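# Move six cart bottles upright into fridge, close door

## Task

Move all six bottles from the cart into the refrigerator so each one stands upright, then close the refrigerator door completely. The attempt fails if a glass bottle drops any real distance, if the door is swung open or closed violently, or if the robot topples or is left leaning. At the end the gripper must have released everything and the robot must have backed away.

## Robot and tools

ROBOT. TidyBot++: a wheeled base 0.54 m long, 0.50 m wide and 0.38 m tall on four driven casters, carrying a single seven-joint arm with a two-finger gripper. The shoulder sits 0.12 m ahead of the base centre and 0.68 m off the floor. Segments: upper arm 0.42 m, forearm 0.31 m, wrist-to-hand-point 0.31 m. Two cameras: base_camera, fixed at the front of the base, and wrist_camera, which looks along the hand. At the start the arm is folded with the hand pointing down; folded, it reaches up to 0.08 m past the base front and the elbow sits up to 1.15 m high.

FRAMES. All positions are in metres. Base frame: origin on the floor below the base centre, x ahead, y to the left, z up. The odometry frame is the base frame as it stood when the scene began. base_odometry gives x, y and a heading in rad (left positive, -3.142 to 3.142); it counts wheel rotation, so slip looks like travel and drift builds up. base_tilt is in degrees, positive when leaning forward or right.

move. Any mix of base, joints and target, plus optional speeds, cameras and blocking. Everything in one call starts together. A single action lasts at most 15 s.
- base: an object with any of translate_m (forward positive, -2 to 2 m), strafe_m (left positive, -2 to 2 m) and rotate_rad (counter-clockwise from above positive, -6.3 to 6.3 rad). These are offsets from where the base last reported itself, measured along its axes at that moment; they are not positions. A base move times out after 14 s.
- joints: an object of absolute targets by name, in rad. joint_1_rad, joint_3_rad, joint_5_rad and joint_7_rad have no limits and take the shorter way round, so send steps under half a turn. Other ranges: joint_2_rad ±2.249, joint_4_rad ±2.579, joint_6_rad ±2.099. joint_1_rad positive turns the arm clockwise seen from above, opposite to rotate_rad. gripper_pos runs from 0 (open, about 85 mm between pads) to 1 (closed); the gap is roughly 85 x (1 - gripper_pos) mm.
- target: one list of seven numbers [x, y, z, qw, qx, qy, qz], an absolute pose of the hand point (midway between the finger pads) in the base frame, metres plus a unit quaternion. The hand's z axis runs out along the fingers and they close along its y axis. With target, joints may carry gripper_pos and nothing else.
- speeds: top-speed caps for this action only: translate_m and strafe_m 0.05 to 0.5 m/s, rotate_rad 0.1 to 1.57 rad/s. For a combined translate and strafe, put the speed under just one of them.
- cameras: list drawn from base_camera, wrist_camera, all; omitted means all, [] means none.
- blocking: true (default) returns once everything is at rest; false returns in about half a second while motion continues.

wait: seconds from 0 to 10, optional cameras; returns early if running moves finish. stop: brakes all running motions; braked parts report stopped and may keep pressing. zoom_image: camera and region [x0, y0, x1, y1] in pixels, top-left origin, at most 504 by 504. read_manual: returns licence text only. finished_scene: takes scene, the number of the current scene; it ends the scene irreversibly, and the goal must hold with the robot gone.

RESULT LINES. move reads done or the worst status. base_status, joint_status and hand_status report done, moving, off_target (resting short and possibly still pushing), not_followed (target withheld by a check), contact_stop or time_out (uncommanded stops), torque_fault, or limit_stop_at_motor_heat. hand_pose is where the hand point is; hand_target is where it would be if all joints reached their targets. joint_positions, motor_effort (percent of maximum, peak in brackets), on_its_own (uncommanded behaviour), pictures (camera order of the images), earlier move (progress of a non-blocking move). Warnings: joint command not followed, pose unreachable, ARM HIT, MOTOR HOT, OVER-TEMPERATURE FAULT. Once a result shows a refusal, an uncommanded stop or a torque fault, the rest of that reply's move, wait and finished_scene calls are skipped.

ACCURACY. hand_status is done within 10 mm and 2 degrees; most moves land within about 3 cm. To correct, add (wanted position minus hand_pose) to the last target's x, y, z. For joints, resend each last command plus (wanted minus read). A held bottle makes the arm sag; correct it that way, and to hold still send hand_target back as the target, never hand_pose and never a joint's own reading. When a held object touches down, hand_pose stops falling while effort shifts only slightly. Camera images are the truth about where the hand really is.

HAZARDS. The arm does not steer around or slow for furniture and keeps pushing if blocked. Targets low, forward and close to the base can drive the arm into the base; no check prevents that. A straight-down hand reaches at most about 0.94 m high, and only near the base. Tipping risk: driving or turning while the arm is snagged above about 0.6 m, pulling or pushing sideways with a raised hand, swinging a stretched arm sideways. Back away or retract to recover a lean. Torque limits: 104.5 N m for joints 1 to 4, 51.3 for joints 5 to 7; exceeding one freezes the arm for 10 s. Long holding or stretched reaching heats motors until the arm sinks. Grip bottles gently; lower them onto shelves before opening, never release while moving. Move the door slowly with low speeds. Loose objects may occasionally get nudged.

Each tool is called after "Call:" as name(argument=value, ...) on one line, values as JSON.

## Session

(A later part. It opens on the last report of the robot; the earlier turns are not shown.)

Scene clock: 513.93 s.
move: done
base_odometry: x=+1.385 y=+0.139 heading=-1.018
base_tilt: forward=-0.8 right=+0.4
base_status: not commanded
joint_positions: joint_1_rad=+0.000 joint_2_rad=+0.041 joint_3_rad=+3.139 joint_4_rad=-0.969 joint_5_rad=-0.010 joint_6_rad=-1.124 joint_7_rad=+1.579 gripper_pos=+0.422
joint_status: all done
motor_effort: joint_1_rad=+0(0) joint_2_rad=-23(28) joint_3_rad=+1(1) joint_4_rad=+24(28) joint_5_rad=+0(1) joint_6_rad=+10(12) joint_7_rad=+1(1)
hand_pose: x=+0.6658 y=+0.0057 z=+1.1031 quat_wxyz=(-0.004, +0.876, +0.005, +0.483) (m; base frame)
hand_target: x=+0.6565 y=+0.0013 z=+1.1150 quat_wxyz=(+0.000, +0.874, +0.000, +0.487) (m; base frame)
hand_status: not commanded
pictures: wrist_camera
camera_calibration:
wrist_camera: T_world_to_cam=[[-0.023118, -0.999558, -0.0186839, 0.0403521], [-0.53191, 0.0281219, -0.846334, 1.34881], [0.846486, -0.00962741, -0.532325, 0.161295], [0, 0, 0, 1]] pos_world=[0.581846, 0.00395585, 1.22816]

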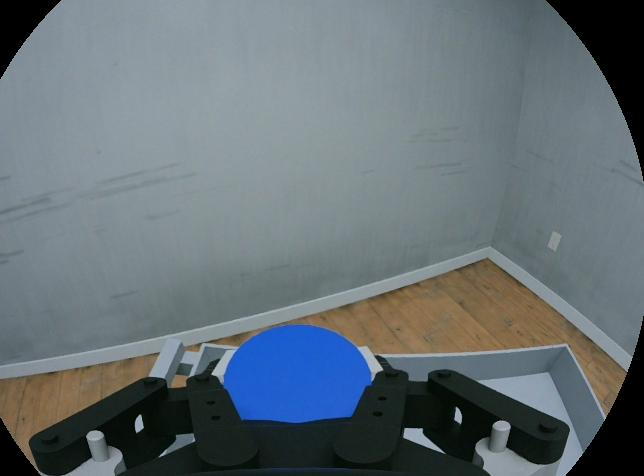

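Call:
move(base={"translate_m": -0.2}, cameras=[])

Call:
move(base={"translate_m": -0.3386, "strafe_m": -0.2104, "rotate_rad": 1.978}, cameras=["wrist_camera","base_camera"])

Scene clock: 519.37 s.
move: done
base_odometry: x=+1.280 y=+0.309 heading=-1.018
base_tilt: forward=-0.9 right=+0.4
base_status: done
joint_positions: joint_1_rad=+0.000 joint_2_rad=+0.047 joint_3_rad=+3.139 joint_4_rad=-0.964 joint_5_rad=-0.010 joint_6_rad=-1.133 joint_7_rad=+1.579 gripper_pos=+0.422
joint_status: not commanded
motor_effort: joint_1_rad=+0(1) joint_2_rad=-23(28) joint_3_rad=+1(2) joint_4_rad=+23(25) joint_5_rad=+0(1) joint_6_rad=+10(11) joint_7_rad=+0(2)
hand_pose: x=+0.6667 y=+0.0057 z=+1.1001 quat_wxyz=(-0.004, +0.878, +0.005, +0.478) (m; base frame)
hand_target: x=+0.6565 y=+0.0013 z=+1.1150 quat_wxyz=(+0.000, +0.874, +0.000, +0.487) (m; base frame)
hand_status: not commanded
pictures: none
No camera images: "cameras" was empty.

Scene clock: 522.27 s.
move: done
base_odometry: x=+0.923 y=+0.487 heading=+0.960
base_tilt: forward=-0.8 right=+0.4
base_status: done
joint_positions: joint_1_rad=-0.003 joint_2_rad=+0.060 joint_3_rad=+3.139 joint_4_rad=-0.964 joint_5_rad=-0.010 joint_6_rad=-1.133 joint_7_rad=+1.579 gripper_pos=+0.422
joint_status: not commanded
motor_effort: joint_1_rad=+0(4) joint_2_rad=-24(29) joint_3_rad=+1(4) joint_4_rad=+23(25) joint_5_rad=-1(2) joint_6_rad=+10(11) joint_7_rad=+0(1)
hand_pose: x=+0.6722 y=+0.0073 z=+1.0927 quat_wxyz=(-0.005, +0.881, +0.006, +0.472) (m; base frame)
hand_target: x=+0.6565 y=+0.0013 z=+1.1150 quat_wxyz=(+0.000, +0.874, +0.000, +0.487) (m; base frame)
hand_status: not commanded
pictures: base_camera, wrist_camera
camera_calibration:
wrist_camera: T_world_to_cam=[[-0.020563, -0.999626, -0.0180406, 0.0394958], [-0.551707, 0.0263936, -0.83362, 1.34282], [0.833784, -0.00718861, -0.552043, 0.180409], [0, 0, 0, 1]] pos_world=[0.591232, 0.00533603, 1.21971]

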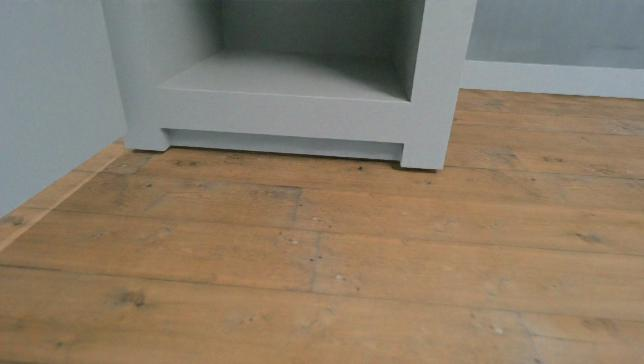

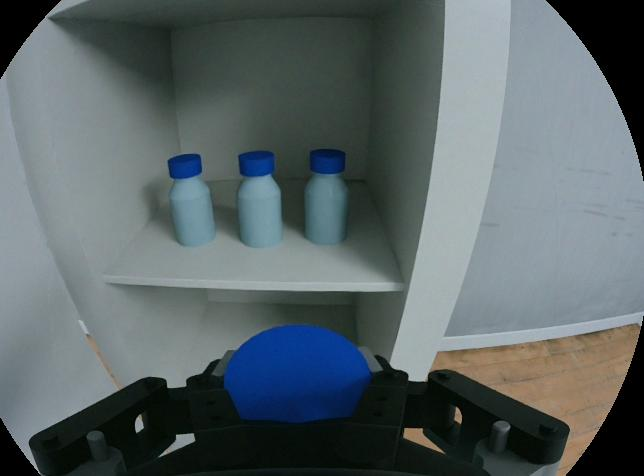

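Call:
move(base={"translate_m": 0.2, "strafe_m": -0.014, "rotate_rad": -0.035}, speeds={"translate_m": 0.35}, cameras=["wrist_camera", "base_camera"])

Scene clock: 532.17 s.
move: done
base_odometry: x=+1.049 y=+0.643 heading=+0.925
base_tilt: forward=-0.8 right=+0.4
base_status: done
joint_positions: joint_1_rad=+0.003 joint_2_rad=+0.064 joint_3_rad=+3.142 joint_4_rad=-0.964 joint_5_rad=-0.010 joint_6_rad=-1.134 joint_7_rad=+1.579 gripper_pos=+0.422
joint_status: not commanded
motor_effort: joint_1_rad=+0(4) joint_2_rad=-24(29) joint_3_rad=+1(3) joint_4_rad=+23(25) joint_5_rad=-1(3) joint_6_rad=+10(11) joint_7_rad=+0(1)
hand_pose: x=+0.6736 y=+0.0025 z=+1.0904 quat_wxyz=(-0.002, +0.883, +0.003, +0.470) (m; base frame)
hand_target: x=+0.6565 y=+0.0013 z=+1.1150 quat_wxyz=(+0.000, +0.874, +0.000, +0.487) (m; base frame)
hand_status: not commanded
pictures: base_camera, wrist_camera
camera_calibration:
wrist_camera: T_world_to_cam=[[-0.0294321, -0.999417, -0.0173103, 0.0398688], [-0.555504, 0.0307515, -0.830945, 1.34143], [0.830993, -0.0148405, -0.556085, 0.184188], [0, 0, 0, 1]] pos_world=[0.593286, 0.00132789, 1.21777]

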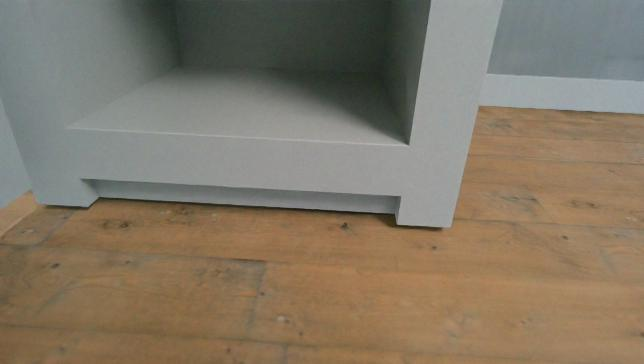

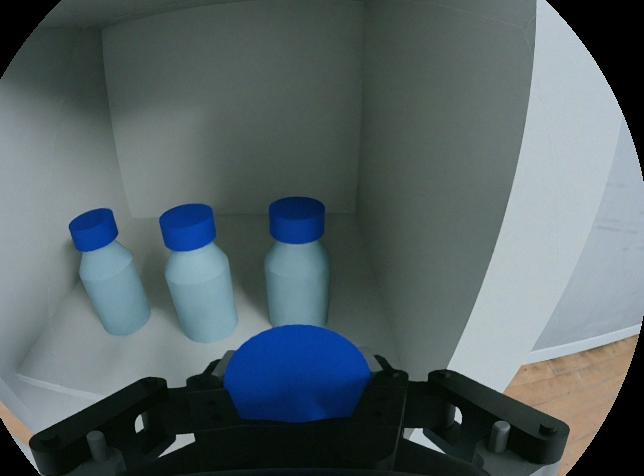

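Call:
move(base={"translate_m": 0.119, "strafe_m": -0.003}, speeds={"translate_m": 0.25}, cameras=["wrist_camera"])

Call:
move(joints={"joint_2_rad": -0.003, "joint_4_rad": -1.13, "joint_6_rad": -0.965}, cameras=["wrist_camera"])

Call:
move(joints={"joint_2_rad": -0.003, "joint_4_rad": -1.16, "joint_6_rad": -0.935}, cameras=["wrist_camera"])

Scene clock: 539.00 s.
move: done
base_odometry: x=+1.123 y=+0.736 heading=+0.926
base_tilt: forward=-0.8 right=+0.3
base_status: done
joint_positions: joint_1_rad=+0.003 joint_2_rad=+0.061 joint_3_rad=+3.142 joint_4_rad=-0.963 joint_5_rad=-0.010 joint_6_rad=-1.135 joint_7_rad=+1.579 gripper_pos=+0.422
joint_status: not commanded
motor_effort: joint_1_rad=+0(1) joint_2_rad=-24(29) joint_3_rad=+1(2) joint_4_rad=+23(25) joint_5_rad=-1(1) joint_6_rad=+10(11) joint_7_rad=+1(1)
hand_pose: x=+0.6721 y=+0.0025 z=+1.0924 quat_wxyz=(-0.002, +0.882, +0.003, +0.472) (m; base frame)
hand_target: x=+0.6565 y=+0.0013 z=+1.1150 quat_wxyz=(+0.000, +0.874, +0.000, +0.487) (m; base frame)
hand_status: not commanded
pictures: wrist_camera
camera_calibration:
wrist_camera: T_world_to_cam=[[-0.0293698, -0.999417, -0.0173897, 0.0399093], [-0.552864, 0.0307359, -0.832705, 1.3424], [0.832754, -0.0148422, -0.553444, 0.182484], [0, 0, 0, 1]] pos_world=[0.591369, 0.00133473, 1.21951]

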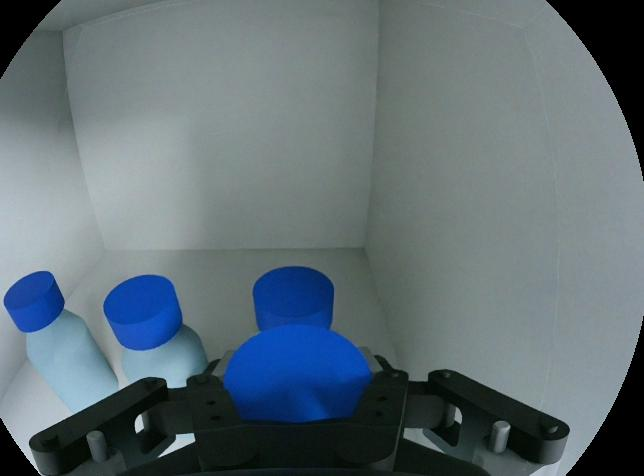

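Scene clock: 540.13 s.
move: done
base_odometry: x=+1.123 y=+0.736 heading=+0.926
base_tilt: forward=-0.8 right=+0.4
base_status: not commanded
joint_positions: joint_1_rad=+0.003 joint_2_rad=+0.032 joint_3_rad=+3.142 joint_4_rad=-1.122 joint_5_rad=-0.010 joint_6_rad=-1.012 joint_7_rad=+1.579 gripper_pos=+0.422
joint_status: all done
motor_effort: joint_1_rad=+0(0) joint_2_rad=-23(25) joint_3_rad=+1(1) joint_4_rad=+24(25) joint_5_rad=+0(1) joint_6_rad=+10(11) joint_7_rad=+0(1)
hand_pose: x=+0.6777 y=+0.0023 z=+1.0554 quat_wxyz=(-0.002, +0.883, +0.002, +0.469) (m; base frame)
hand_target: x=+0.6716 y=+0.0013 z=+1.0825 quat_wxyz=(+0.000, +0.865, +0.000, +0.501) (m; base frame)
hand_status: not commanded
pictures: wrist_camera
camera_calibration:
wrist_camera: T_world_to_cam=[[-0.0305526, -0.999375, -0.01779, 0.0404558], [-0.557778, 0.0318161, -0.82938, 1.31444], [0.829428, -0.0154168, -0.558401, 0.164874], [0, 0, 0, 1]] pos_world=[0.597651, 0.00115195, 1.18296]

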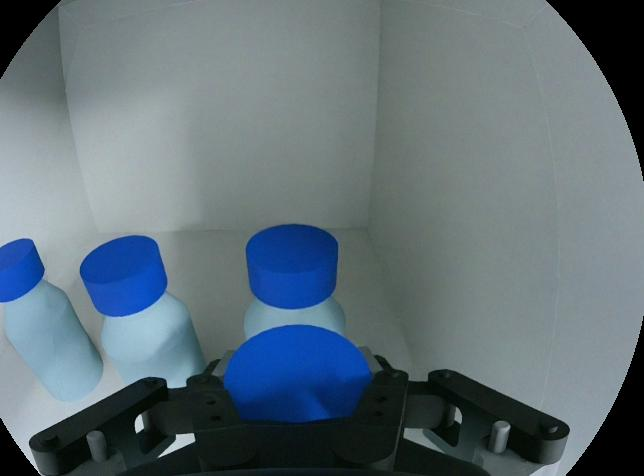

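Scene clock: 540.77 s.
move: done
base_odometry: x=+1.123 y=+0.736 heading=+0.926
base_tilt: forward=-0.8 right=+0.4
base_status: not commanded
joint_positions: joint_1_rad=+0.003 joint_2_rad=+0.021 joint_3_rad=+3.142 joint_4_rad=-1.148 joint_5_rad=-0.010 joint_6_rad=-0.977 joint_7_rad=+1.579 gripper_pos=+0.422
joint_status: all done
motor_effort: joint_1_rad=+0(0) joint_2_rad=-22(23) joint_3_rad=+1(1) joint_4_rad=+22(23) joint_5_rad=-1(1) joint_6_rad=+9(9) joint_7_rad=+1(1)
hand_pose: x=+0.6782 y=+0.0023 z=+1.0559 quat_wxyz=(-0.002, +0.879, +0.002, +0.477) (m; base frame)
hand_target: x=+0.6755 y=+0.0013 z=+1.0740 quat_wxyz=(+0.000, +0.865, +0.000, +0.501) (m; base frame)
hand_status: not commanded
pictures: wrist_camera
camera_calibration:
wrist_camera: T_world_to_cam=[[-0.030522, -0.999364, -0.0184412, 0.0410908], [-0.542114, 0.0320517, -0.839693, 1.31546], [0.83975, -0.0156319, -0.542747, 0.141175], [0, 0, 0, 1]] pos_world=[0.595833, 0.00110864, 1.18197]

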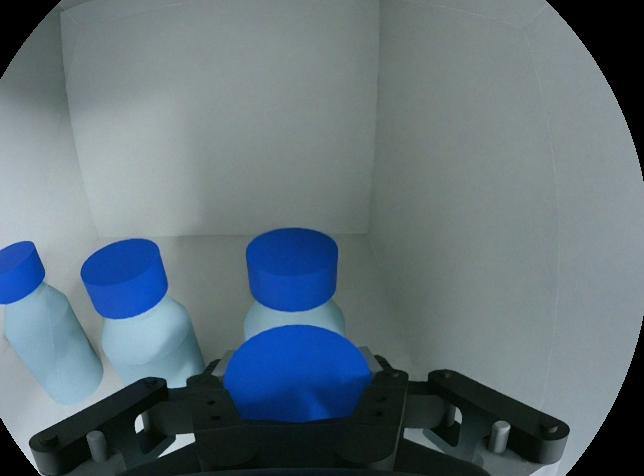

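Call:
move(joints={"joint_2_rad": -0.003, "joint_4_rad": -1.08, "joint_6_rad": -1.015}, cameras=[])

Call:
move(base={"translate_m": 0.02}, speeds={"translate_m": 0.1}, cameras=["wrist_camera"])

Scene clock: 545.23 s.
move: done
base_odometry: x=+1.123 y=+0.736 heading=+0.926
base_tilt: forward=-0.9 right=+0.4
base_status: not commanded
joint_positions: joint_1_rad=+0.003 joint_2_rad=+0.023 joint_3_rad=+3.142 joint_4_rad=-1.102 joint_5_rad=-0.010 joint_6_rad=-1.010 joint_7_rad=+1.579 gripper_pos=+0.422
joint_status: all done
motor_effort: joint_1_rad=+0(1) joint_2_rad=-24(25) joint_3_rad=+1(1) joint_4_rad=+25(26) joint_5_rad=+0(1) joint_6_rad=+10(11) joint_7_rad=+0(1)
hand_pose: x=+0.6754 y=+0.0023 z=+1.0717 quat_wxyz=(-0.002, +0.876, +0.002, +0.482) (m; base frame)
hand_target: x=+0.6645 y=+0.0013 z=+1.0966 quat_wxyz=(+0.000, +0.865, +0.000, +0.501) (m; base frame)
hand_status: not commanded
pictures: none
No camera images: "cameras" was empty.

Scene clock: 545.97 s.
move: done
base_odometry: x=+1.135 y=+0.752 heading=+0.926
base_tilt: forward=-0.8 right=+0.4
base_status: done
joint_positions: joint_1_rad=+0.003 joint_2_rad=+0.027 joint_3_rad=+3.142 joint_4_rad=-1.101 joint_5_rad=-0.010 joint_6_rad=-1.010 joint_7_rad=+1.579 gripper_pos=+0.422
joint_status: not commanded
motor_effort: joint_1_rad=+0(0) joint_2_rad=-23(27) joint_3_rad=+1(1) joint_4_rad=+25(26) joint_5_rad=-1(1) joint_6_rad=+11(11) joint_7_rad=+1(1)
hand_pose: x=+0.6768 y=+0.0023 z=+1.0703 quat_wxyz=(-0.002, +0.877, +0.002, +0.481) (m; base frame)
hand_target: x=+0.6645 y=+0.0013 z=+1.0966 quat_wxyz=(+0.000, +0.865, +0.000, +0.501) (m; base frame)
hand_status: not commanded
pictures: wrist_camera
camera_calibration:
wrist_camera: T_world_to_cam=[[-0.0300584, -0.999376, -0.01856, 0.0411844], [-0.534415, 0.0317597, -0.844625, 1.32681], [0.844688, -0.0154694, -0.535036, 0.138559], [0, 0, 0, 1]] pos_world=[0.593268, 0.00116288, 1.19556]

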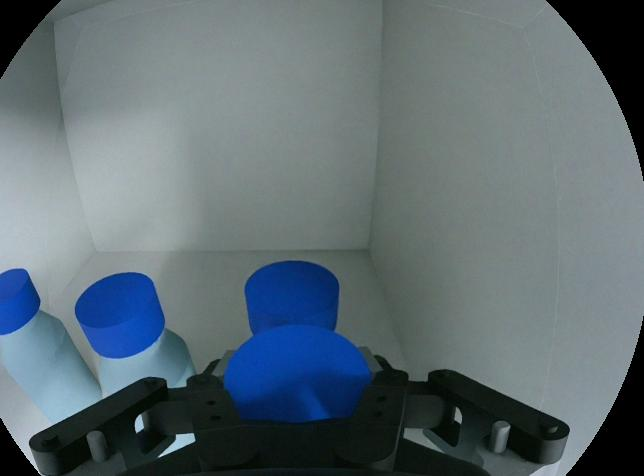

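Call:
move(joints={"joint_2_rad": -0.003, "joint_4_rad": -1.13, "joint_6_rad": -0.965}, cameras=[])

Call:
move(joints={"joint_2_rad": -0.003, "joint_4_rad": -1.16, "joint_6_rad": -0.935}, cameras=["wrist_camera"])

Scene clock: 547.97 s.
move: done
base_odometry: x=+1.135 y=+0.752 heading=+0.926
base_tilt: forward=-0.8 right=+0.4
base_status: not commanded
joint_positions: joint_1_rad=+0.003 joint_2_rad=+0.026 joint_3_rad=+3.142 joint_4_rad=-1.135 joint_5_rad=-0.010 joint_6_rad=-0.996 joint_7_rad=+1.579 gripper_pos=+0.422
joint_status: all done
motor_effort: joint_1_rad=+0(0) joint_2_rad=-23(26) joint_3_rad=+1(1) joint_4_rad=+23(26) joint_5_rad=-1(1) joint_6_rad=+9(11) joint_7_rad=+1(1)
hand_pose: x=+0.6777 y=+0.0023 z=+1.0554 quat_wxyz=(-0.002, +0.881, +0.002, +0.473) (m; base frame)
hand_target: x=+0.6716 y=+0.0013 z=+1.0825 quat_wxyz=(+0.000, +0.865, +0.000, +0.501) (m; base frame)
hand_status: not commanded
pictures: none
No camera images: "cameras" was empty.

Scene clock: 548.60 s.
move: done
base_odometry: x=+1.135 y=+0.752 heading=+0.926
base_tilt: forward=-0.8 right=+0.4
base_status: not commanded
joint_positions: joint_1_rad=+0.003 joint_2_rad=+0.020 joint_3_rad=+3.142 joint_4_rad=-1.152 joint_5_rad=-0.010 joint_6_rad=-0.973 joint_7_rad=+1.579 gripper_pos=+0.422
joint_status: all done
motor_effort: joint_1_rad=+0(0) joint_2_rad=-21(24) joint_3_rad=+1(1) joint_4_rad=+23(25) joint_5_rad=-1(1) joint_6_rad=+10(11) joint_7_rad=+1(1)
hand_pose: x=+0.6785 y=+0.0023 z=+1.0554 quat_wxyz=(-0.002, +0.878, +0.002, +0.478) (m; base frame)
hand_target: x=+0.6755 y=+0.0013 z=+1.0740 quat_wxyz=(+0.000, +0.865, +0.000, +0.501) (m; base frame)
hand_status: not commanded
pictures: wrist_camera
camera_calibration:
wrist_camera: T_world_to_cam=[[-0.0305349, -0.999362, -0.0185023, 0.0411566], [-0.540793, 0.0320855, -0.840543, 1.31525], [0.840601, -0.01566, -0.541428, 0.138673], [0, 0, 0, 1]] pos_world=[0.595966, 0.00110154, 1.18137]

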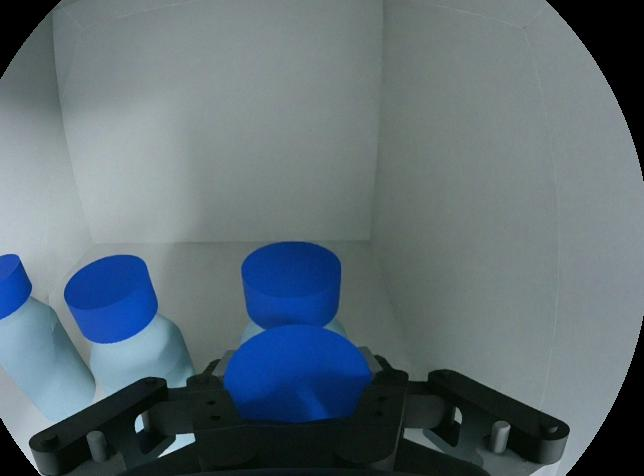

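Call:
move(joints={"gripper_pos": 0.15}, cameras=["wrist_camera"])

Call:
move(base={"translate_m": -0.45}, speeds={"translate_m": 0.35}, cameras=["wrist_camera", "base_camera"])

Scene clock: 551.27 s.
move: done
base_odometry: x=+1.135 y=+0.752 heading=+0.926
base_tilt: forward=-0.8 right=+0.4
base_status: not commanded
joint_positions: joint_1_rad=+0.003 joint_2_rad=+0.015 joint_3_rad=+3.142 joint_4_rad=-1.152 joint_5_rad=-0.010 joint_6_rad=-0.961 joint_7_rad=+1.579 gripper_pos=+0.150
joint_status: all done
motor_effort: joint_1_rad=+0(0) joint_2_rad=-19(22) joint_3_rad=+1(1) joint_4_rad=+21(24) joint_5_rad=-1(1) joint_6_rad=+7(10) joint_7_rad=+1(1)
hand_pose: x=+0.6785 y=+0.0022 z=+1.0612 quat_wxyz=(-0.002, +0.874, +0.002, +0.485) (m; base frame)
hand_target: x=+0.6755 y=+0.0013 z=+1.0740 quat_wxyz=(+0.000, +0.865, +0.000, +0.501) (m; base frame)
hand_status: not commanded
pictures: wrist_camera
camera_calibration:
wrist_camera: T_world_to_cam=[[-0.0303328, -0.999359, -0.0189917, 0.0416235], [-0.527078, 0.0321363, -0.849209, 1.31992], [0.849276, -0.0157488, -0.527715, 0.121407], [0, 0, 0, 1]] pos_world=[0.593857, 0.00109142, 1.18575]

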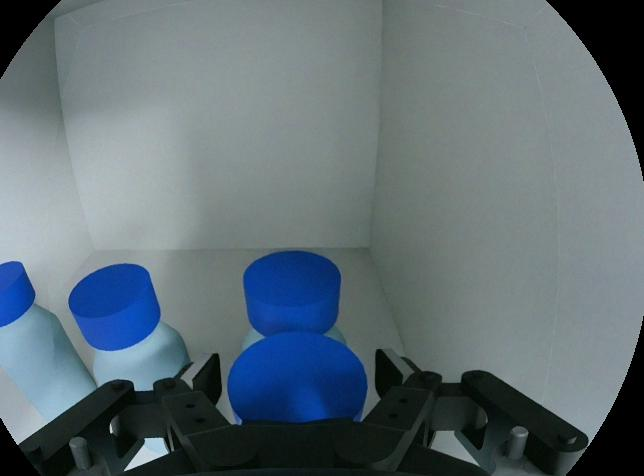

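Scene clock: 553.57 s.
move: done
base_odometry: x=+0.865 y=+0.392 heading=+0.926
base_tilt: forward=-0.8 right=+0.4
base_status: done
joint_positions: joint_1_rad=+0.003 joint_2_rad=-0.002 joint_3_rad=+3.142 joint_4_rad=-1.152 joint_5_rad=-0.010 joint_6_rad=-0.961 joint_7_rad=+1.579 gripper_pos=+0.150
joint_status: not commanded
motor_effort: joint_1_rad=+0(2) joint_2_rad=-19(24) joint_3_rad=+1(2) joint_4_rad=+21(22) joint_5_rad=+0(1) joint_6_rad=+8(8) joint_7_rad=+1(1)
hand_pose: x=+0.6719 y=+0.0023 z=+1.0708 quat_wxyz=(-0.002, +0.870, +0.002, +0.493) (m; base frame)
hand_target: x=+0.6755 y=+0.0013 z=+1.0740 quat_wxyz=(+0.000, +0.865, +0.000, +0.501) (m; base frame)
hand_status: not commanded
pictures: base_camera, wrist_camera
camera_calibration:
wrist_camera: T_world_to_cam=[[-0.029969, -0.999361, -0.0194711, 0.0419131], [-0.512061, 0.0320795, -0.85835, 1.32438], [0.858426, -0.0157535, -0.512695, 0.109815], [0, 0, 0, 1]] pos_world=[0.585154, 0.00113068, 1.1939]

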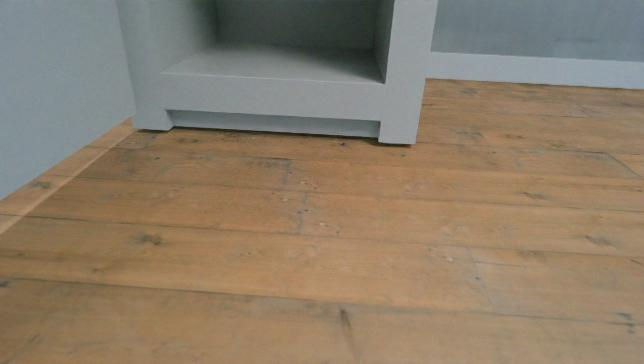

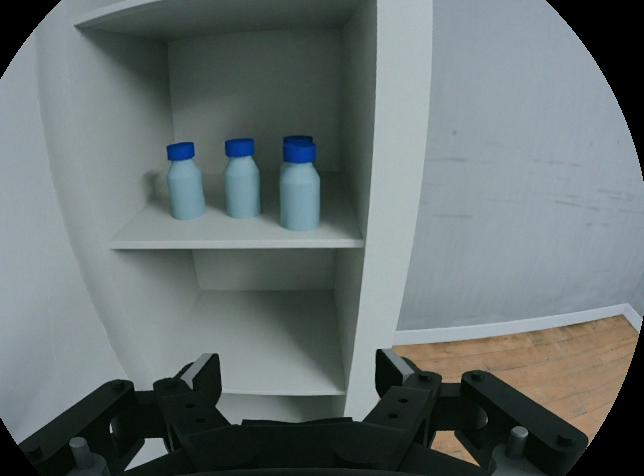

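Call:
move(base={"translate_m":0.284,"strafe_m":-0.369,"rotate_rad":-1.978}, joints={"joint_1_rad":0,"joint_2_rad":0.13,"joint_3_rad":3.1416,"joint_4_rad":-0.9,"joint_5_rad":0,"joint_6_rad":-1.40,"joint_7_rad":1.571,"gripper_pos":0.15})

Scene clock: 566.30 s.
move: done
base_odometry: x=+1.330 y=+0.397 heading=-1.052
base_tilt: forward=-0.9 right=+0.4
base_status: done
joint_positions: joint_1_rad=-0.003 joint_2_rad=+0.143 joint_3_rad=+3.140 joint_4_rad=-0.907 joint_5_rad=-0.010 joint_6_rad=-1.358 joint_7_rad=+1.579 gripper_pos=+0.150
joint_status: all done
motor_effort: joint_1_rad=+0(4) joint_2_rad=-22(27) joint_3_rad=+0(6) joint_4_rad=+19(22) joint_5_rad=-1(2) joint_6_rad=+6(8) joint_7_rad=+1(2)
hand_pose: x=+0.6602 y=+0.0066 z=+1.0233 quat_wxyz=(-0.004, +0.934, +0.006, +0.358) (m; base frame)
hand_target: x=+0.6463 y=+0.0014 z=+1.0251 quat_wxyz=(+0.000, +0.937, +0.000, +0.348) (m; base frame)
hand_status: not commanded
pictures: base_camera, wrist_camera
camera_calibration:
wrist_camera: T_world_to_cam=[[-0.023649, -0.999675, -0.00952291, 0.030586], [-0.741341, 0.0239268, -0.670702, 1.23682], [0.670712, -0.0088017, -0.741665, 0.453816], [0, 0, 0, 1]] pos_world=[0.613246, 0.00497734, 1.16641]

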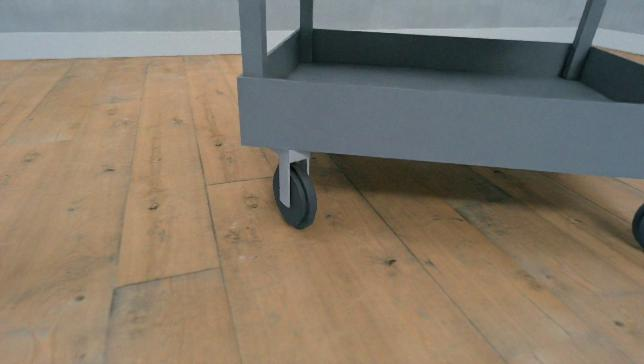

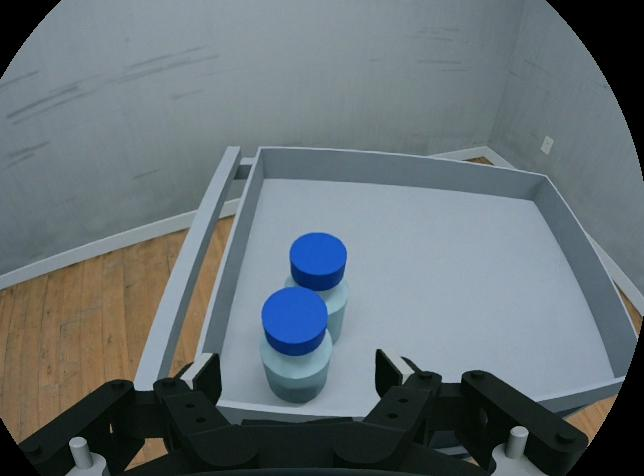

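Call:
zoom_image(camera="wrist_camera", region=[220, 220, 380, 420])

Scaled by 2.520.

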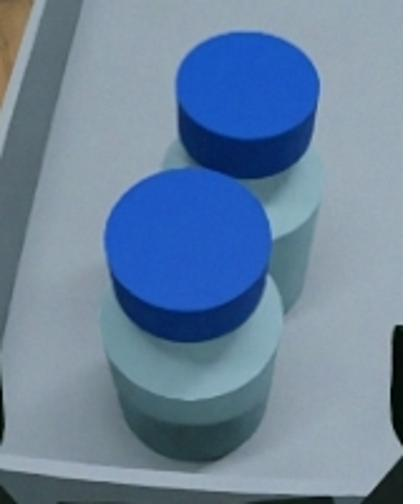

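Call:
move(base={"translate_m":0.0565,"strafe_m":0.006}, joints={"joint_1_rad":0,"joint_2_rad":0.0485,"joint_3_rad":3.1416,"joint_4_rad":-1.1816,"joint_5_rad":0,"joint_6_rad":-0.8999,"joint_7_rad":1.571,"gripper_pos":0.15}, cameras=["wrist_camera"])

Call:
move(joints={"joint_2_rad":0.007,"joint_4_rad":-1.50,"joint_6_rad":-0.613}, cameras=["wrist_camera"])

Call:
zoom_image(camera="wrist_camera", region=[200, 276, 400, 476])

Scene clock: 578.67 s.
move: done
base_odometry: x=+1.364 y=+0.351 heading=-1.053
base_tilt: forward=-0.8 right=+0.4
base_status: done
joint_positions: joint_1_rad=-0.003 joint_2_rad=+0.065 joint_3_rad=+3.140 joint_4_rad=-1.163 joint_5_rad=-0.010 joint_6_rad=-0.938 joint_7_rad=+1.579 gripper_pos=+0.150
joint_status: all done
motor_effort: joint_1_rad=+0(1) joint_2_rad=-22(27) joint_3_rad=+1(2) joint_4_rad=+21(22) joint_5_rad=+0(1) joint_6_rad=+7(8) joint_7_rad=+1(2)
hand_pose: x=+0.7002 y=+0.0063 z=+1.0326 quat_wxyz=(-0.004, +0.883, +0.005, +0.468) (m; base frame)
hand_target: x=+0.6996 y=+0.0014 z=+1.0420 quat_wxyz=(+0.000, +0.875, +0.000, +0.484) (m; base frame)
hand_status: not commanded
pictures: wrist_camera
camera_calibration:
wrist_camera: T_world_to_cam=[[-0.0240269, -0.99955, -0.0179528, 0.040297], [-0.558988, 0.0283208, -0.828692, 1.30814], [0.828828, -0.00987552, -0.559417, 0.134935], [0, 0, 0, 1]] pos_world=[0.620363, 0.00456389, 1.16025]

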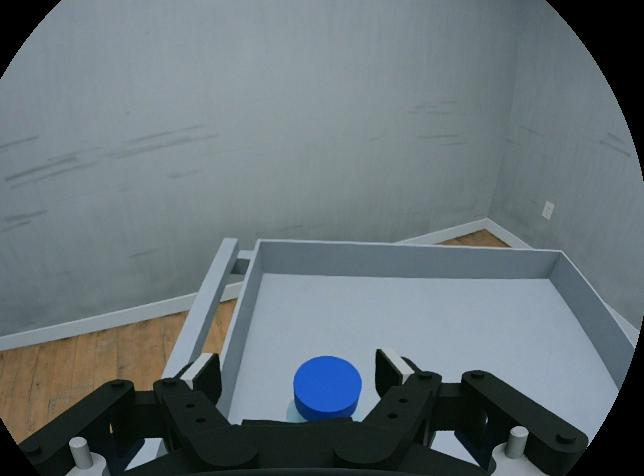

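Scene clock: 580.37 s.
move: done
base_odometry: x=+1.364 y=+0.351 heading=-1.053
base_tilt: forward=-0.9 right=+0.4
base_status: not commanded
joint_positions: joint_1_rad=-0.003 joint_2_rad=+0.027 joint_3_rad=+3.140 joint_4_rad=-1.482 joint_5_rad=-0.010 joint_6_rad=-0.650 joint_7_rad=+1.579 gripper_pos=+0.150
joint_status: all done
motor_effort: joint_1_rad=+0(0) joint_2_rad=-22(23) joint_3_rad=+1(1) joint_4_rad=+23(23) joint_5_rad=+0(1) joint_6_rad=+7(9) joint_7_rad=+1(1)
hand_pose: x=+0.7029 y=+0.0057 z=+0.9487 quat_wxyz=(-0.004, +0.882, +0.003, +0.471) (m; base frame)
hand_target: x=+0.7012 y=+0.0013 z=+0.9601 quat_wxyz=(+0.000, +0.872, +0.000, +0.489) (m; base frame)
hand_status: not commanded
pictures: wrist_camera
camera_calibration:
wrist_camera: T_world_to_cam=[[-0.0266202, -0.999472, -0.0186406, 0.0407659], [-0.553511, 0.0302649, -0.832292, 1.23975], [0.832416, -0.011838, -0.554024, 0.0781399], [0, 0, 0, 1]] pos_world=[0.622253, 0.00414855, 1.07588]

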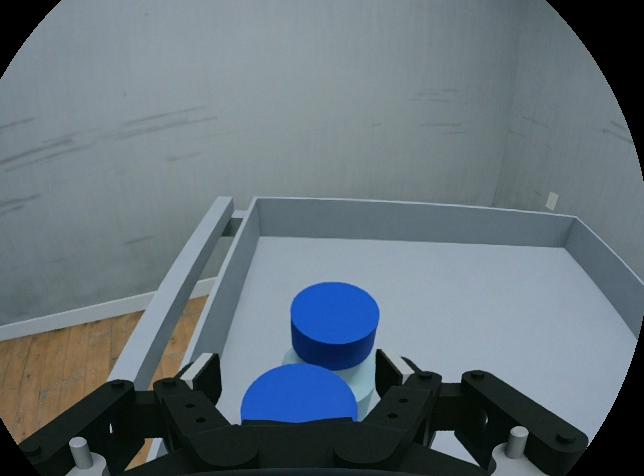

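Scaled by 2.520.

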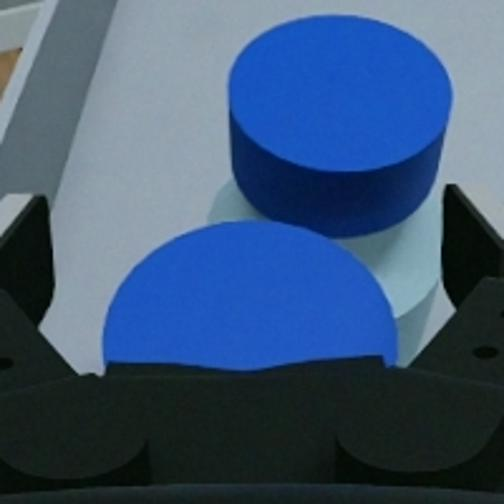

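Call:
move(base={"translate_m":0.012,"strafe_m":0.0}, cameras=["wrist_camera"])

Call:
zoom_image(camera="wrist_camera", region=[200, 276, 400, 476])

Scene clock: 584.73 s.
move: done
base_odometry: x=+1.370 y=+0.341 heading=-1.053
base_tilt: forward=-0.8 right=+0.4
base_status: done
joint_positions: joint_1_rad=-0.003 joint_2_rad=+0.019 joint_3_rad=+3.140 joint_4_rad=-1.483 joint_5_rad=-0.010 joint_6_rad=-0.646 joint_7_rad=+1.579 gripper_pos=+0.150
joint_status: not commanded
motor_effort: joint_1_rad=+0(1) joint_2_rad=-21(24) joint_3_rad=+1(2) joint_4_rad=+22(23) joint_5_rad=+0(1) joint_6_rad=+7(8) joint_7_rad=+0(1)
hand_pose: x=+0.7015 y=+0.0057 z=+0.9539 quat_wxyz=(-0.004, +0.879, +0.003, +0.476) (m; base frame)
hand_target: x=+0.7012 y=+0.0013 z=+0.9601 quat_wxyz=(+0.000, +0.872, +0.000, +0.489) (m; base frame)
hand_status: not commanded
pictures: wrist_camera
camera_calibration:
wrist_camera: T_world_to_cam=[[-0.0264491, -0.99947, -0.0189849, 0.0410205], [-0.54395, 0.0303232, -0.83857, 1.24259], [0.838701, -0.0118526, -0.544464, 0.0686527], [0, 0, 0, 1]] pos_world=[0.619412, 0.0041332, 1.08015]

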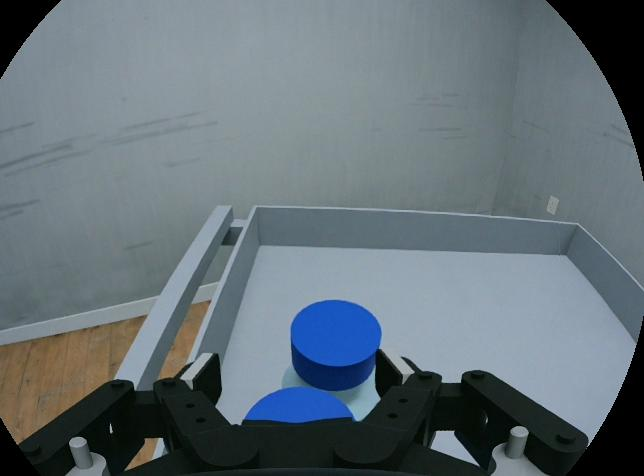

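Scaled by 2.520.

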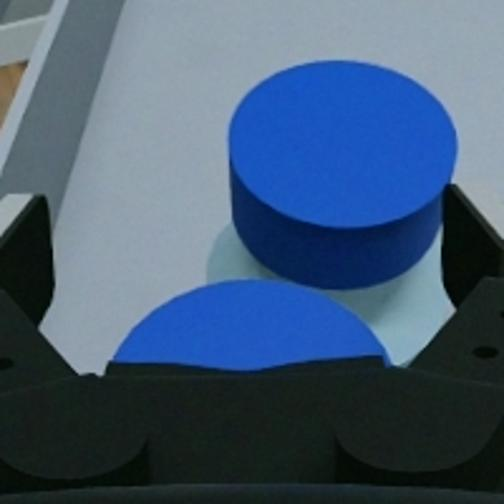

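Call:
move(joints={"joint_2_rad":0.007,"joint_4_rad":-1.62,"joint_6_rad":-0.493}, cameras=["wrist_camera"])

Call:
move(joints={"gripper_pos":0.7}, cameras=["wrist_camera"])

Scene clock: 589.17 s.
move: done
base_odometry: x=+1.370 y=+0.341 heading=-1.053
base_tilt: forward=-0.8 right=+0.4
base_status: not commanded
joint_positions: joint_1_rad=-0.003 joint_2_rad=+0.019 joint_3_rad=+3.140 joint_4_rad=-1.605 joint_5_rad=-0.010 joint_6_rad=-0.530 joint_7_rad=+1.579 gripper_pos=+0.150
joint_status: all done
motor_effort: joint_1_rad=+0(0) joint_2_rad=-21(23) joint_3_rad=+1(1) joint_4_rad=+21(24) joint_5_rad=-1(1) joint_6_rad=+7(8) joint_7_rad=+1(1)
hand_pose: x=+0.7007 y=+0.0054 z=+0.9142 quat_wxyz=(-0.003, +0.881, +0.003, +0.474) (m; base frame)
hand_target: x=+0.7013 y=+0.0013 z=+0.9224 quat_wxyz=(+0.000, +0.872, +0.000, +0.489) (m; base frame)
hand_status: not commanded
pictures: wrist_camera
camera_calibration:
wrist_camera: T_world_to_cam=[[-0.0276772, -0.99944, -0.0188091, 0.0406538], [-0.548809, 0.0309195, -0.835376, 1.20936], [0.835489, -0.0127982, -0.549358, 0.0544345], [0, 0, 0, 1]] pos_world=[0.619352, 0.00393497, 1.04094]

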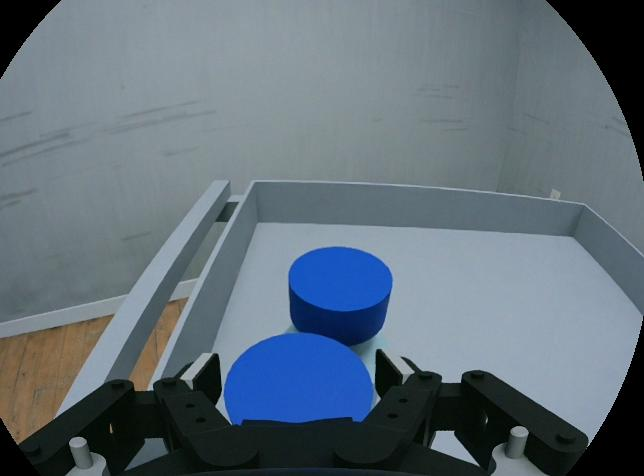

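Scene clock: 590.00 s.
move: off_target
base_odometry: x=+1.370 y=+0.341 heading=-1.053
base_tilt: forward=-0.9 right=+0.4
base_status: not commanded
joint_positions: joint_1_rad=-0.003 joint_2_rad=+0.019 joint_3_rad=+3.140 joint_4_rad=-1.605 joint_5_rad=-0.010 joint_6_rad=-0.529 joint_7_rad=+1.579 gripper_pos=+0.424
joint_status: gripper_pos off_target (ended at +0.424, target +0.700)
motor_effort: joint_1_rad=+0(0) joint_2_rad=-21(21) joint_3_rad=+1(1) joint_4_rad=+22(23) joint_5_rad=+0(1) joint_6_rad=+8(8) joint_7_rad=+0(1)
hand_pose: x=+0.7009 y=+0.0054 z=+0.9147 quat_wxyz=(-0.003, +0.880, +0.003, +0.474) (m; base frame)
hand_target: x=+0.7013 y=+0.0013 z=+0.9224 quat_wxyz=(+0.000, +0.872, +0.000, +0.489) (m; base frame)
hand_status: not commanded
pictures: wrist_camera
camera_calibration:
wrist_camera: T_world_to_cam=[[-0.0276622, -0.99944, -0.0188526, 0.0406922], [-0.547646, 0.0309298, -0.836139, 1.20967], [0.836253, -0.0128048, -0.548194, 0.0529765], [0, 0, 0, 1]] pos_world=[0.619294, 0.00393286, 1.04126]

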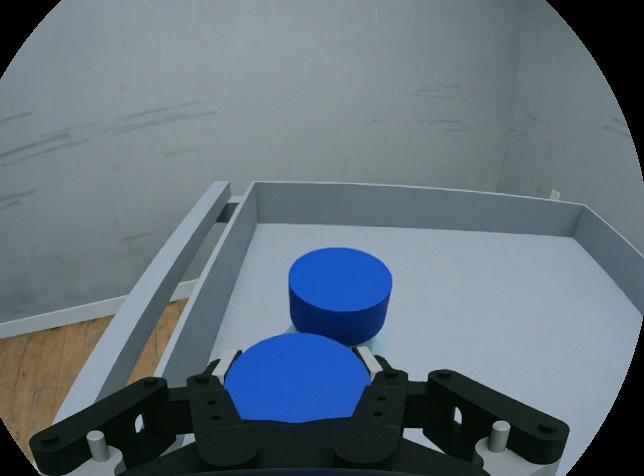

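Call:
move(joints={"joint_2_rad":0.03,"joint_4_rad":-0.945,"joint_6_rad":-1.15}, cameras=["wrist_camera"])

Call:
move(base={"translate_m":-0.2}, cameras=["wrist_camera"])

Call:
move(base={"translate_m":-0.253,"strafe_m":-0.319,"rotate_rad":1.978})

Scene clock: 594.63 s.
move: done
base_odometry: x=+1.370 y=+0.341 heading=-1.053
base_tilt: forward=-0.9 right=+0.4
base_status: not commanded
joint_positions: joint_1_rad=-0.003 joint_2_rad=+0.035 joint_3_rad=+3.140 joint_4_rad=-0.965 joint_5_rad=-0.010 joint_6_rad=-1.120 joint_7_rad=+1.579 gripper_pos=+0.424
joint_status: all done
motor_effort: joint_1_rad=+0(1) joint_2_rad=-22(27) joint_3_rad=+1(2) joint_4_rad=+22(28) joint_5_rad=-1(1) joint_6_rad=+10(11) joint_7_rad=+0(1)
hand_pose: x=+0.6639 y=+0.0064 z=+1.1097 quat_wxyz=(-0.004, +0.872, +0.006, +0.489) (m; base frame)
hand_target: x=+0.6565 y=+0.0014 z=+1.1150 quat_wxyz=(+0.000, +0.874, +0.000, +0.487) (m; base frame)
hand_status: not commanded
pictures: wrist_camera
camera_calibration:
wrist_camera: T_world_to_cam=[[-0.0216033, -0.999597, -0.0184034, 0.0398391], [-0.519675, 0.026953, -0.853939, 1.35373], [0.854091, -0.00888412, -0.520048, 0.147701], [0, 0, 0, 1]] pos_world=[0.578209, 0.00464819, 1.23355]

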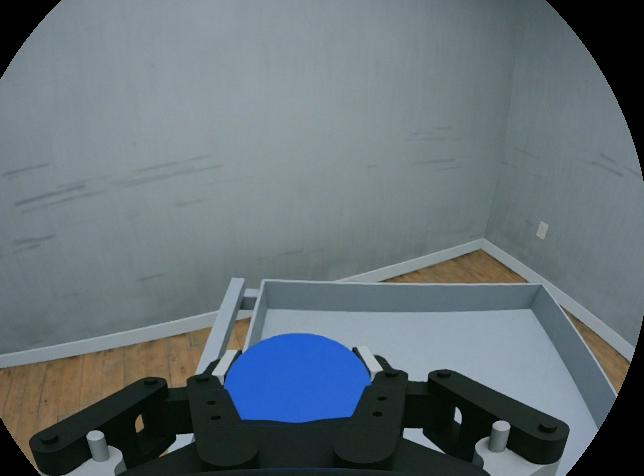

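Scene clock: 596.43 s.
move: done
base_odometry: x=+1.271 y=+0.515 heading=-1.053
base_tilt: forward=-0.8 right=+0.4
base_status: done
joint_positions: joint_1_rad=-0.003 joint_2_rad=+0.045 joint_3_rad=+3.140 joint_4_rad=-0.960 joint_5_rad=-0.010 joint_6_rad=-1.128 joint_7_rad=+1.579 gripper_pos=+0.424
joint_status: not commanded
motor_effort: joint_1_rad=+0(2) joint_2_rad=-23(27) joint_3_rad=+1(2) joint_4_rad=+22(24) joint_5_rad=-1(1) joint_6_rad=+10(11) joint_7_rad=+1(1)
hand_pose: x=+0.6668 y=+0.0064 z=+1.1045 quat_wxyz=(-0.004, +0.876, +0.006, +0.483) (m; base frame)
hand_target: x=+0.6565 y=+0.0014 z=+1.1150 quat_wxyz=(+0.000, +0.874, +0.000, +0.487) (m; base frame)
hand_status: not commanded
pictures: wrist_camera
camera_calibration:
wrist_camera: T_world_to_cam=[[-0.0217839, -0.9996, -0.0180201, 0.03952], [-0.531292, 0.0268431, -0.846763, 1.35063], [0.846909, -0.00887184, -0.531664, 0.160139], [0, 0, 0, 1]] pos_world=[0.582814, 0.00466993, 1.22951]

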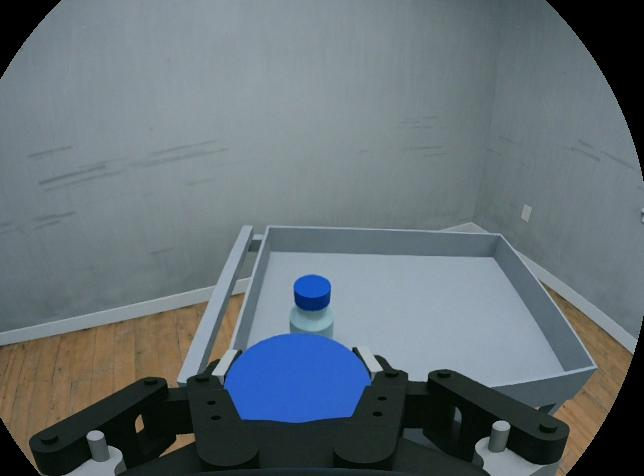

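Scene clock: 599.20 s.
move: done
base_odometry: x=+0.868 y=+0.577 heading=+0.925
base_tilt: forward=-0.9 right=+0.4
base_status: done
joint_positions: joint_1_rad=-0.003 joint_2_rad=+0.053 joint_3_rad=+3.140 joint_4_rad=-0.960 joint_5_rad=-0.010 joint_6_rad=-1.128 joint_7_rad=+1.579 gripper_pos=+0.424
joint_status: not commanded
motor_effort: joint_1_rad=+0(4) joint_2_rad=-23(27) joint_3_rad=+1(4) joint_4_rad=+23(24) joint_5_rad=-1(2) joint_6_rad=+10(10) joint_7_rad=+0(1)
hand_pose: x=+0.6701 y=+0.0069 z=+1.1002 quat_wxyz=(-0.004, +0.877, +0.006, +0.480) (m; base frame)
hand_target: x=+0.6565 y=+0.0014 z=+1.1150 quat_wxyz=(+0.000, +0.874, +0.000, +0.487) (m; base frame)
hand_status: not commanded
pictures: base_camera, wrist_camera
camera_calibration:
wrist_camera: T_world_to_cam=[[-0.0211027, -0.999618, -0.0178324, 0.0393109], [-0.537967, 0.0263873, -0.842553, 1.34855], [0.842702, -0.00818689, -0.538318, 0.165177], [0, 0, 0, 1]] pos_world=[0.587108, 0.00506359, 1.22584]

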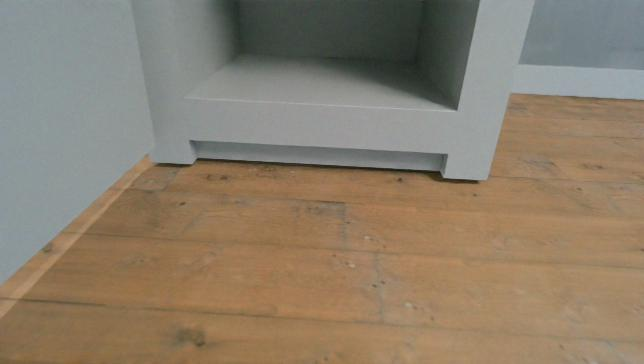

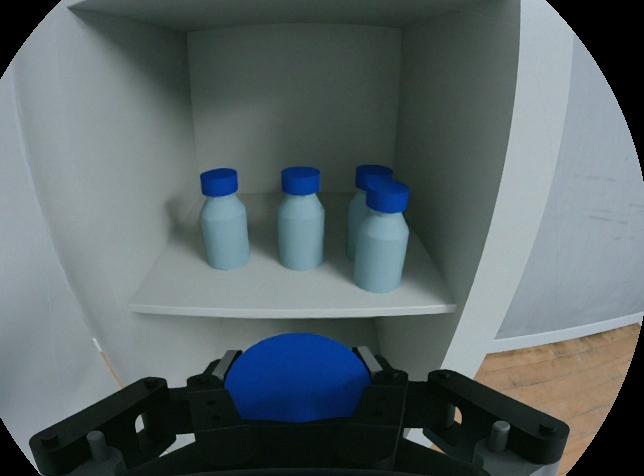

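Call:
zoom_image(camera="base_camera", region=[130, 130, 230, 190])

Call:
zoom_image(camera="base_camera", region=[420, 140, 520, 200])

Call:
zoom_image(camera="wrist_camera", region=[180, 140, 440, 340])

Scaled by 5.040.

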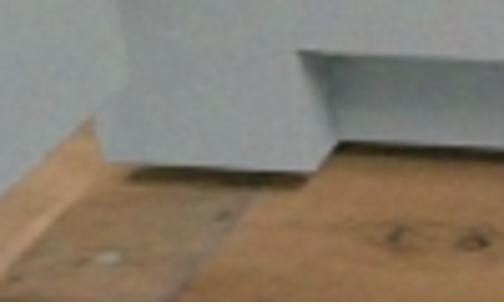

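Scaled by 5.040.

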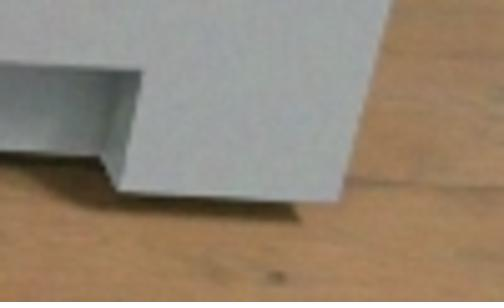

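Scaled by 1.938.

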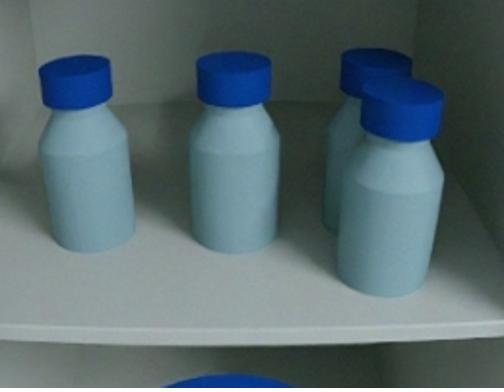

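Call:
move(base={"translate_m":0.287,"strafe_m":0.0135,"rotate_rad":-0.02}, speeds={"translate_m":0.3})

Call:
zoom_image(camera="wrist_camera", region=[100, 140, 500, 440])

Scene clock: 608.17 s.
move: done
base_odometry: x=+1.030 y=+0.814 heading=+0.906
base_tilt: forward=-0.8 right=+0.4
base_status: done
joint_positions: joint_1_rad=+0.000 joint_2_rad=+0.055 joint_3_rad=+3.141 joint_4_rad=-0.960 joint_5_rad=-0.009 joint_6_rad=-1.129 joint_7_rad=+1.579 gripper_pos=+0.424
joint_status: not commanded
motor_effort: joint_1_rad=+0(3) joint_2_rad=-23(27) joint_3_rad=+1(3) joint_4_rad=+22(24) joint_5_rad=+0(2) joint_6_rad=+10(10) joint_7_rad=+0(1)
hand_pose: x=+0.6707 y=+0.0043 z=+1.0991 quat_wxyz=(-0.003, +0.878, +0.004, +0.479) (m; base frame)
hand_target: x=+0.6565 y=+0.0014 z=+1.1150 quat_wxyz=(+0.000, +0.874, +0.000, +0.487) (m; base frame)
hand_status: not commanded
pictures: base_camera, wrist_camera
camera_calibration:
wrist_camera: T_world_to_cam=[[-0.0259329, -0.99951, -0.0175543, 0.0396201], [-0.539891, 0.0287825, -0.841243, 1.34786], [0.841335, -0.0123385, -0.540373, 0.167298], [0, 0, 0, 1]] pos_world=[0.587971, 0.00287009, 1.22498]

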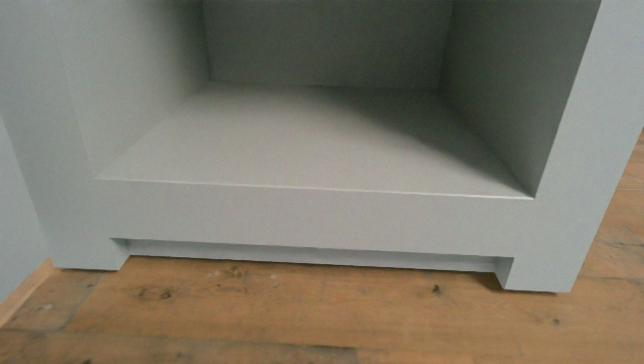

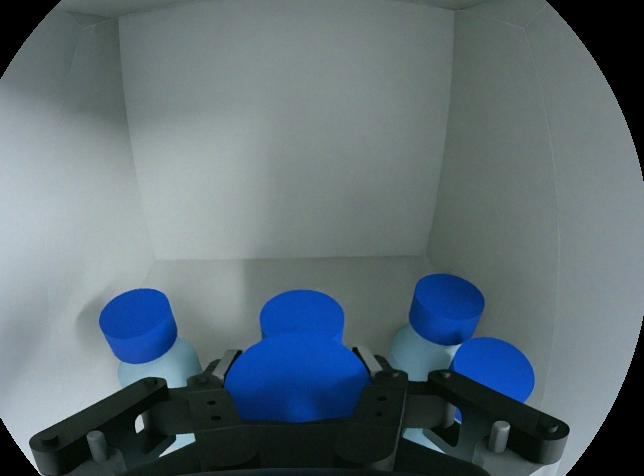

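Scaled by 1.260.

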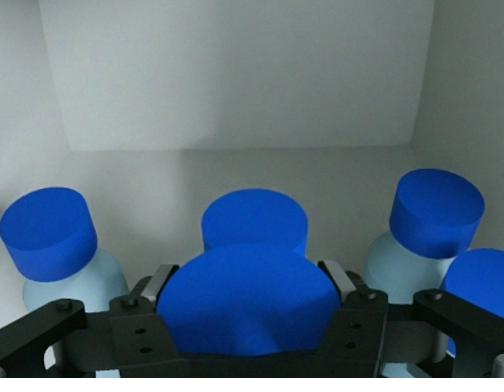

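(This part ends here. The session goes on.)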